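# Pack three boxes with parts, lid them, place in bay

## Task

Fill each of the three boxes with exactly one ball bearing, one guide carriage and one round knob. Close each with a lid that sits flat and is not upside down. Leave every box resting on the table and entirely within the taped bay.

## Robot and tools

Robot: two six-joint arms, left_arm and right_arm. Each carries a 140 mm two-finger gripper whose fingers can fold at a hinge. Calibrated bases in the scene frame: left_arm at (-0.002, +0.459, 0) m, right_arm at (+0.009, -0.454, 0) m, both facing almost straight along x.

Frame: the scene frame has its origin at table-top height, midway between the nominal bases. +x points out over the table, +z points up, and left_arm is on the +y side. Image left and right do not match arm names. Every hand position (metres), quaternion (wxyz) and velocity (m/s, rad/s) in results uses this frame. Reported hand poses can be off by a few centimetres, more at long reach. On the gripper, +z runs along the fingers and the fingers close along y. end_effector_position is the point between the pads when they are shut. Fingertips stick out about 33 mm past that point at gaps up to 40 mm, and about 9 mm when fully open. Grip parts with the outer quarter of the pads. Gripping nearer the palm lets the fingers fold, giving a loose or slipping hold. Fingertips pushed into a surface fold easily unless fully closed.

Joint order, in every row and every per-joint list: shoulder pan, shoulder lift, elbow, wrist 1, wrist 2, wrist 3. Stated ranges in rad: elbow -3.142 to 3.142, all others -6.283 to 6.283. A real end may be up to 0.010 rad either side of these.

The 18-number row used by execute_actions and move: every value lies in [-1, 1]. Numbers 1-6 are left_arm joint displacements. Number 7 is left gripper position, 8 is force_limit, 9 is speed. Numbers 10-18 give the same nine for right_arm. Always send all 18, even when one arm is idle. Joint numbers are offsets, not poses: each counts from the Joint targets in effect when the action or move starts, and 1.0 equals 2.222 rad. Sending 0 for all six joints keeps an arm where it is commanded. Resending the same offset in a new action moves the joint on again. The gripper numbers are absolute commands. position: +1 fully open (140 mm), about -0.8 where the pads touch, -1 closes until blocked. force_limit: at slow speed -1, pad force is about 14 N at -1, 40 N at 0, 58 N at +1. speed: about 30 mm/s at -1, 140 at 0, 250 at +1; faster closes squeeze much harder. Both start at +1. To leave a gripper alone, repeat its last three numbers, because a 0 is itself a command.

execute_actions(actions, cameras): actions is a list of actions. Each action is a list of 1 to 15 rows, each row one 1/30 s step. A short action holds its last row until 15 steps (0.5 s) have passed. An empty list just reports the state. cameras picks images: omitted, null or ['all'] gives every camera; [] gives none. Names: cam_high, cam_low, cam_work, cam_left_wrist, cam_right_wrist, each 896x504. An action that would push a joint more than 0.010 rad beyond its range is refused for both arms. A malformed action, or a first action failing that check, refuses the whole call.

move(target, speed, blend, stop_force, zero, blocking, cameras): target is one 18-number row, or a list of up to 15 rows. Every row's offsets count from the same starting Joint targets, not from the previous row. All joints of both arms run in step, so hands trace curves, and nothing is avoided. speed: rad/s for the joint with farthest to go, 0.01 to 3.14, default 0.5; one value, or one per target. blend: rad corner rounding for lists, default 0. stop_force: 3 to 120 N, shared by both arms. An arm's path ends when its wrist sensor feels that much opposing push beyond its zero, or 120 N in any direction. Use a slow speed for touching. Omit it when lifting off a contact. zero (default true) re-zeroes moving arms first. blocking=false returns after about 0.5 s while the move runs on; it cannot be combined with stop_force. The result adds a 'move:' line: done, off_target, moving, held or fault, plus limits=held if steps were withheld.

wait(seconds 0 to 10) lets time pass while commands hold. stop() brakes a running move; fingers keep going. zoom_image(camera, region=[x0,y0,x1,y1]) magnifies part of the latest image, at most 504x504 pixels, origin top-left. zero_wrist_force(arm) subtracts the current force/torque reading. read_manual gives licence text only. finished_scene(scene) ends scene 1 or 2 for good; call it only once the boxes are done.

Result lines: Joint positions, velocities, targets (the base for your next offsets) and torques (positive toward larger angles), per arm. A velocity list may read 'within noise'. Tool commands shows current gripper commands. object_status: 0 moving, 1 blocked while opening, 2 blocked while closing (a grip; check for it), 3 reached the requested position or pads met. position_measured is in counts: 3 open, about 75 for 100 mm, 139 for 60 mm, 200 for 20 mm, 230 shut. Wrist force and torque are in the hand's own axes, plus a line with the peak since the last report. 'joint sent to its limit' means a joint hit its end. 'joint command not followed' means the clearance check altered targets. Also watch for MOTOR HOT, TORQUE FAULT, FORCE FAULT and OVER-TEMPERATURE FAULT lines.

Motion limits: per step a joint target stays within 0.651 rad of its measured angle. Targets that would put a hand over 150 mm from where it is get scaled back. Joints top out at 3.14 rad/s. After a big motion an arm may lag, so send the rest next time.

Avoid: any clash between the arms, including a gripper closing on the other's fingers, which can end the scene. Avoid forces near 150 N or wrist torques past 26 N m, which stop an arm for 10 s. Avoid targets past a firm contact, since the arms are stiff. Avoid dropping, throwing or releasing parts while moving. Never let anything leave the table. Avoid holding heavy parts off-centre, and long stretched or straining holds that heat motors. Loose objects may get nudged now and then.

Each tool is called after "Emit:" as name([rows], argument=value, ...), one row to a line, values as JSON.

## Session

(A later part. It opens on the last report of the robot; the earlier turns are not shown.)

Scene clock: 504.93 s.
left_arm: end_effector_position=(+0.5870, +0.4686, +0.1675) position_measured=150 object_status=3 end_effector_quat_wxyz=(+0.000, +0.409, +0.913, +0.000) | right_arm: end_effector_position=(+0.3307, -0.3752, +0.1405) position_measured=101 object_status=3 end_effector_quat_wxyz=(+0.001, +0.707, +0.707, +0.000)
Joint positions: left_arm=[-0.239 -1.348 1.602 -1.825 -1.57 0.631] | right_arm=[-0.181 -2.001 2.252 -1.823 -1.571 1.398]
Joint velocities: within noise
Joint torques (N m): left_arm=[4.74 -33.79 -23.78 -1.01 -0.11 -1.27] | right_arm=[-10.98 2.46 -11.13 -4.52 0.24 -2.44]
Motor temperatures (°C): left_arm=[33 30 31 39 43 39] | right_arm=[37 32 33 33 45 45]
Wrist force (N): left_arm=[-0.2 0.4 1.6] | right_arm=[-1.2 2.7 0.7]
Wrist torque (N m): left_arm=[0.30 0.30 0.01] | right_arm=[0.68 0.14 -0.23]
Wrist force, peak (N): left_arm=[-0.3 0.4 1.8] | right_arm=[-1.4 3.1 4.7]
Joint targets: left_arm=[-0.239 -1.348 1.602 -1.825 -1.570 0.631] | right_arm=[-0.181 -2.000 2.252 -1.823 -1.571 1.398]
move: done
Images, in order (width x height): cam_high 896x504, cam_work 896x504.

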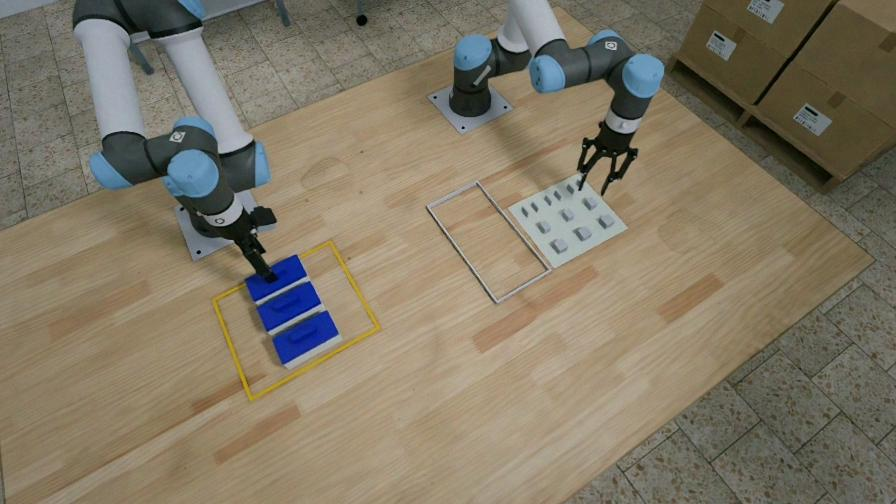

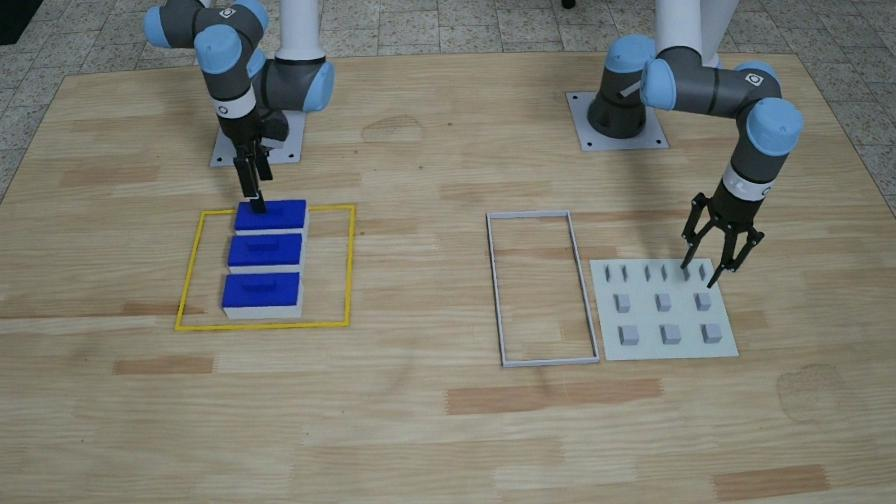

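Emit:
zoom_image(camera="cam_work", region=[160, 170, 380, 340])

Emit:
move(target=[0,0,0,0,0,0,-0.166,-0.2,-1,0,-0.15,-0.1,0.3,0,0,0.223,0,-1], speed=0.5, cameras=["cam_work","cam_low","cam_right_wrist"])

Scaled by 2.291 from the camera's 896x504 image, which has a finer 1280x720 frame.

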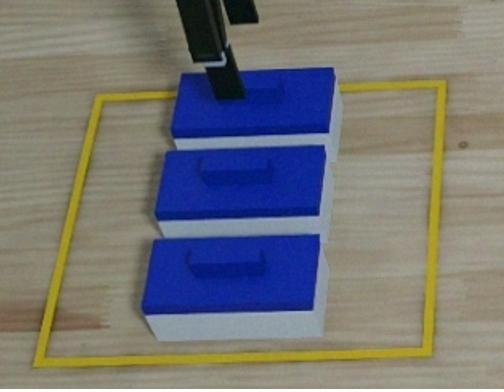

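Scene clock: 507.93 s.
left_arm: end_effector_position=(+0.5870, +0.4686, +0.1675) position_measured=150 object_status=3 end_effector_quat_wxyz=(+0.000, +0.409, +0.913, +0.000) | right_arm: end_effector_position=(+0.1757, -0.3480, +0.2670) position_measured=101 object_status=3 end_effector_quat_wxyz=(-0.045, +0.706, +0.706, -0.032)
Joint positions: left_arm=[-0.239 -1.348 1.602 -1.825 -1.57 0.631] | right_arm=[-0.181 -2.334 2.029 -1.157 -1.571 1.398]
Joint velocities: within noise
Joint torques (N m): left_arm=[4.73 -33.88 -24.29 -0.97 -0.14 -1.2] | right_arm=[-10.54 5.07 -10.95 -0.59 0.04 -2.61]
Motor temperatures (°C): left_arm=[33 30 31 39 43 39] | right_arm=[37 32 33 33 45 45]
Wrist force (N): left_arm=[-0.3 0.2 1.5] | right_arm=[-1.5 2.6 0.4]
Wrist torque (N m): left_arm=[0.25 0.32 0.01] | right_arm=[0.68 0.18 -0.23]
Wrist force, peak (N): left_arm=[-0.3 0.3 1.7] | right_arm=[-1.2 3.9 2.1]
Joint targets: left_arm=[-0.239 -1.348 1.602 -1.825 -1.570 0.631] | right_arm=[-0.181 -2.334 2.030 -1.157 -1.571 1.398]
move: done
camera_calibration:
cam_right_wrist: T_world_to_cam=[[0.991904, 0.0331967, -0.122575, -0.118428], [0.0712209, -0.94456, 0.320522, -0.426098], [-0.105139, -0.326657, -0.939277, 0.301468], [0, 0, 0, 1]] pos_world=[0.179513, -0.300067, 0.405219]
Images, in order (width x height): cam_low 896x504, cam_work 896x504, cam_right_wrist 896x504.

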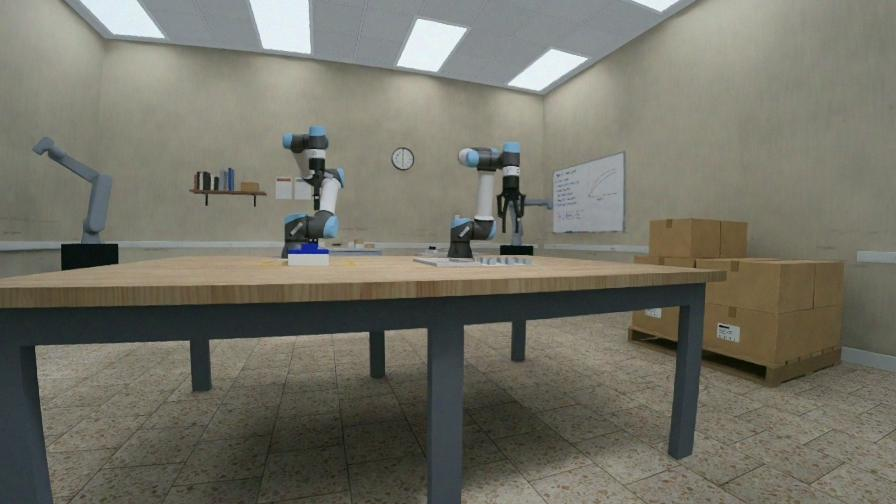

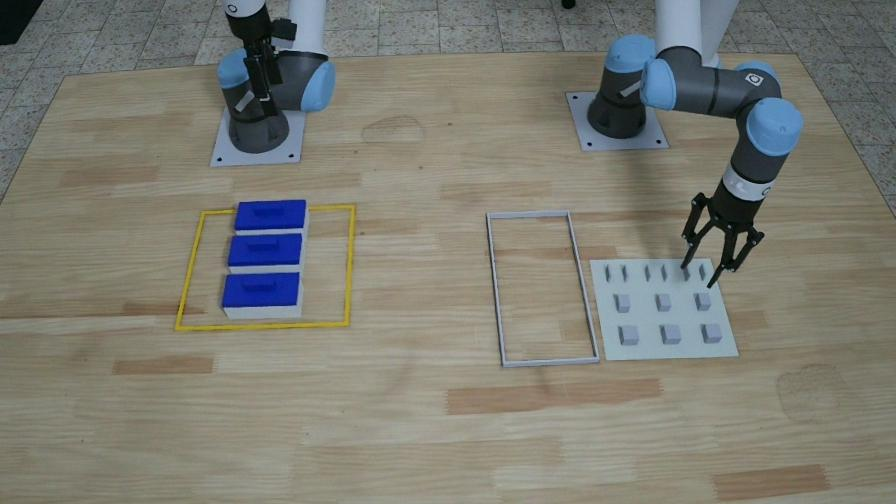

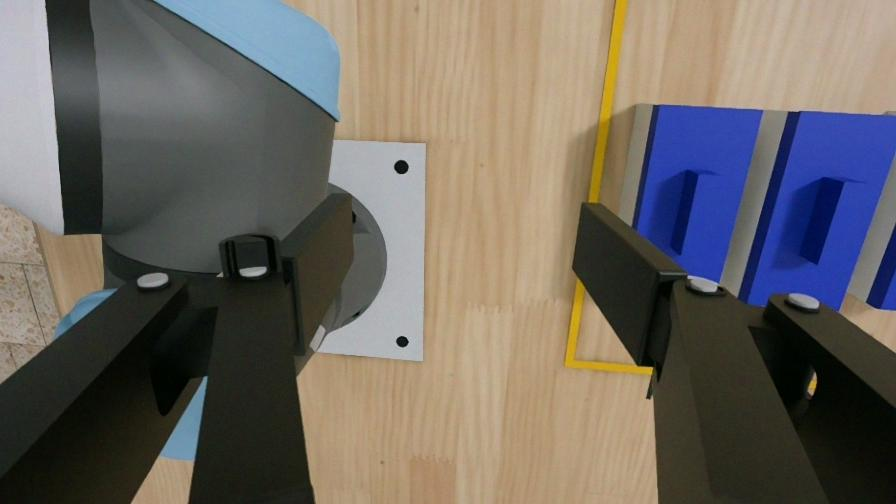

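Emit:
finished_scene(scene=1)

The scene is finished: the task was done.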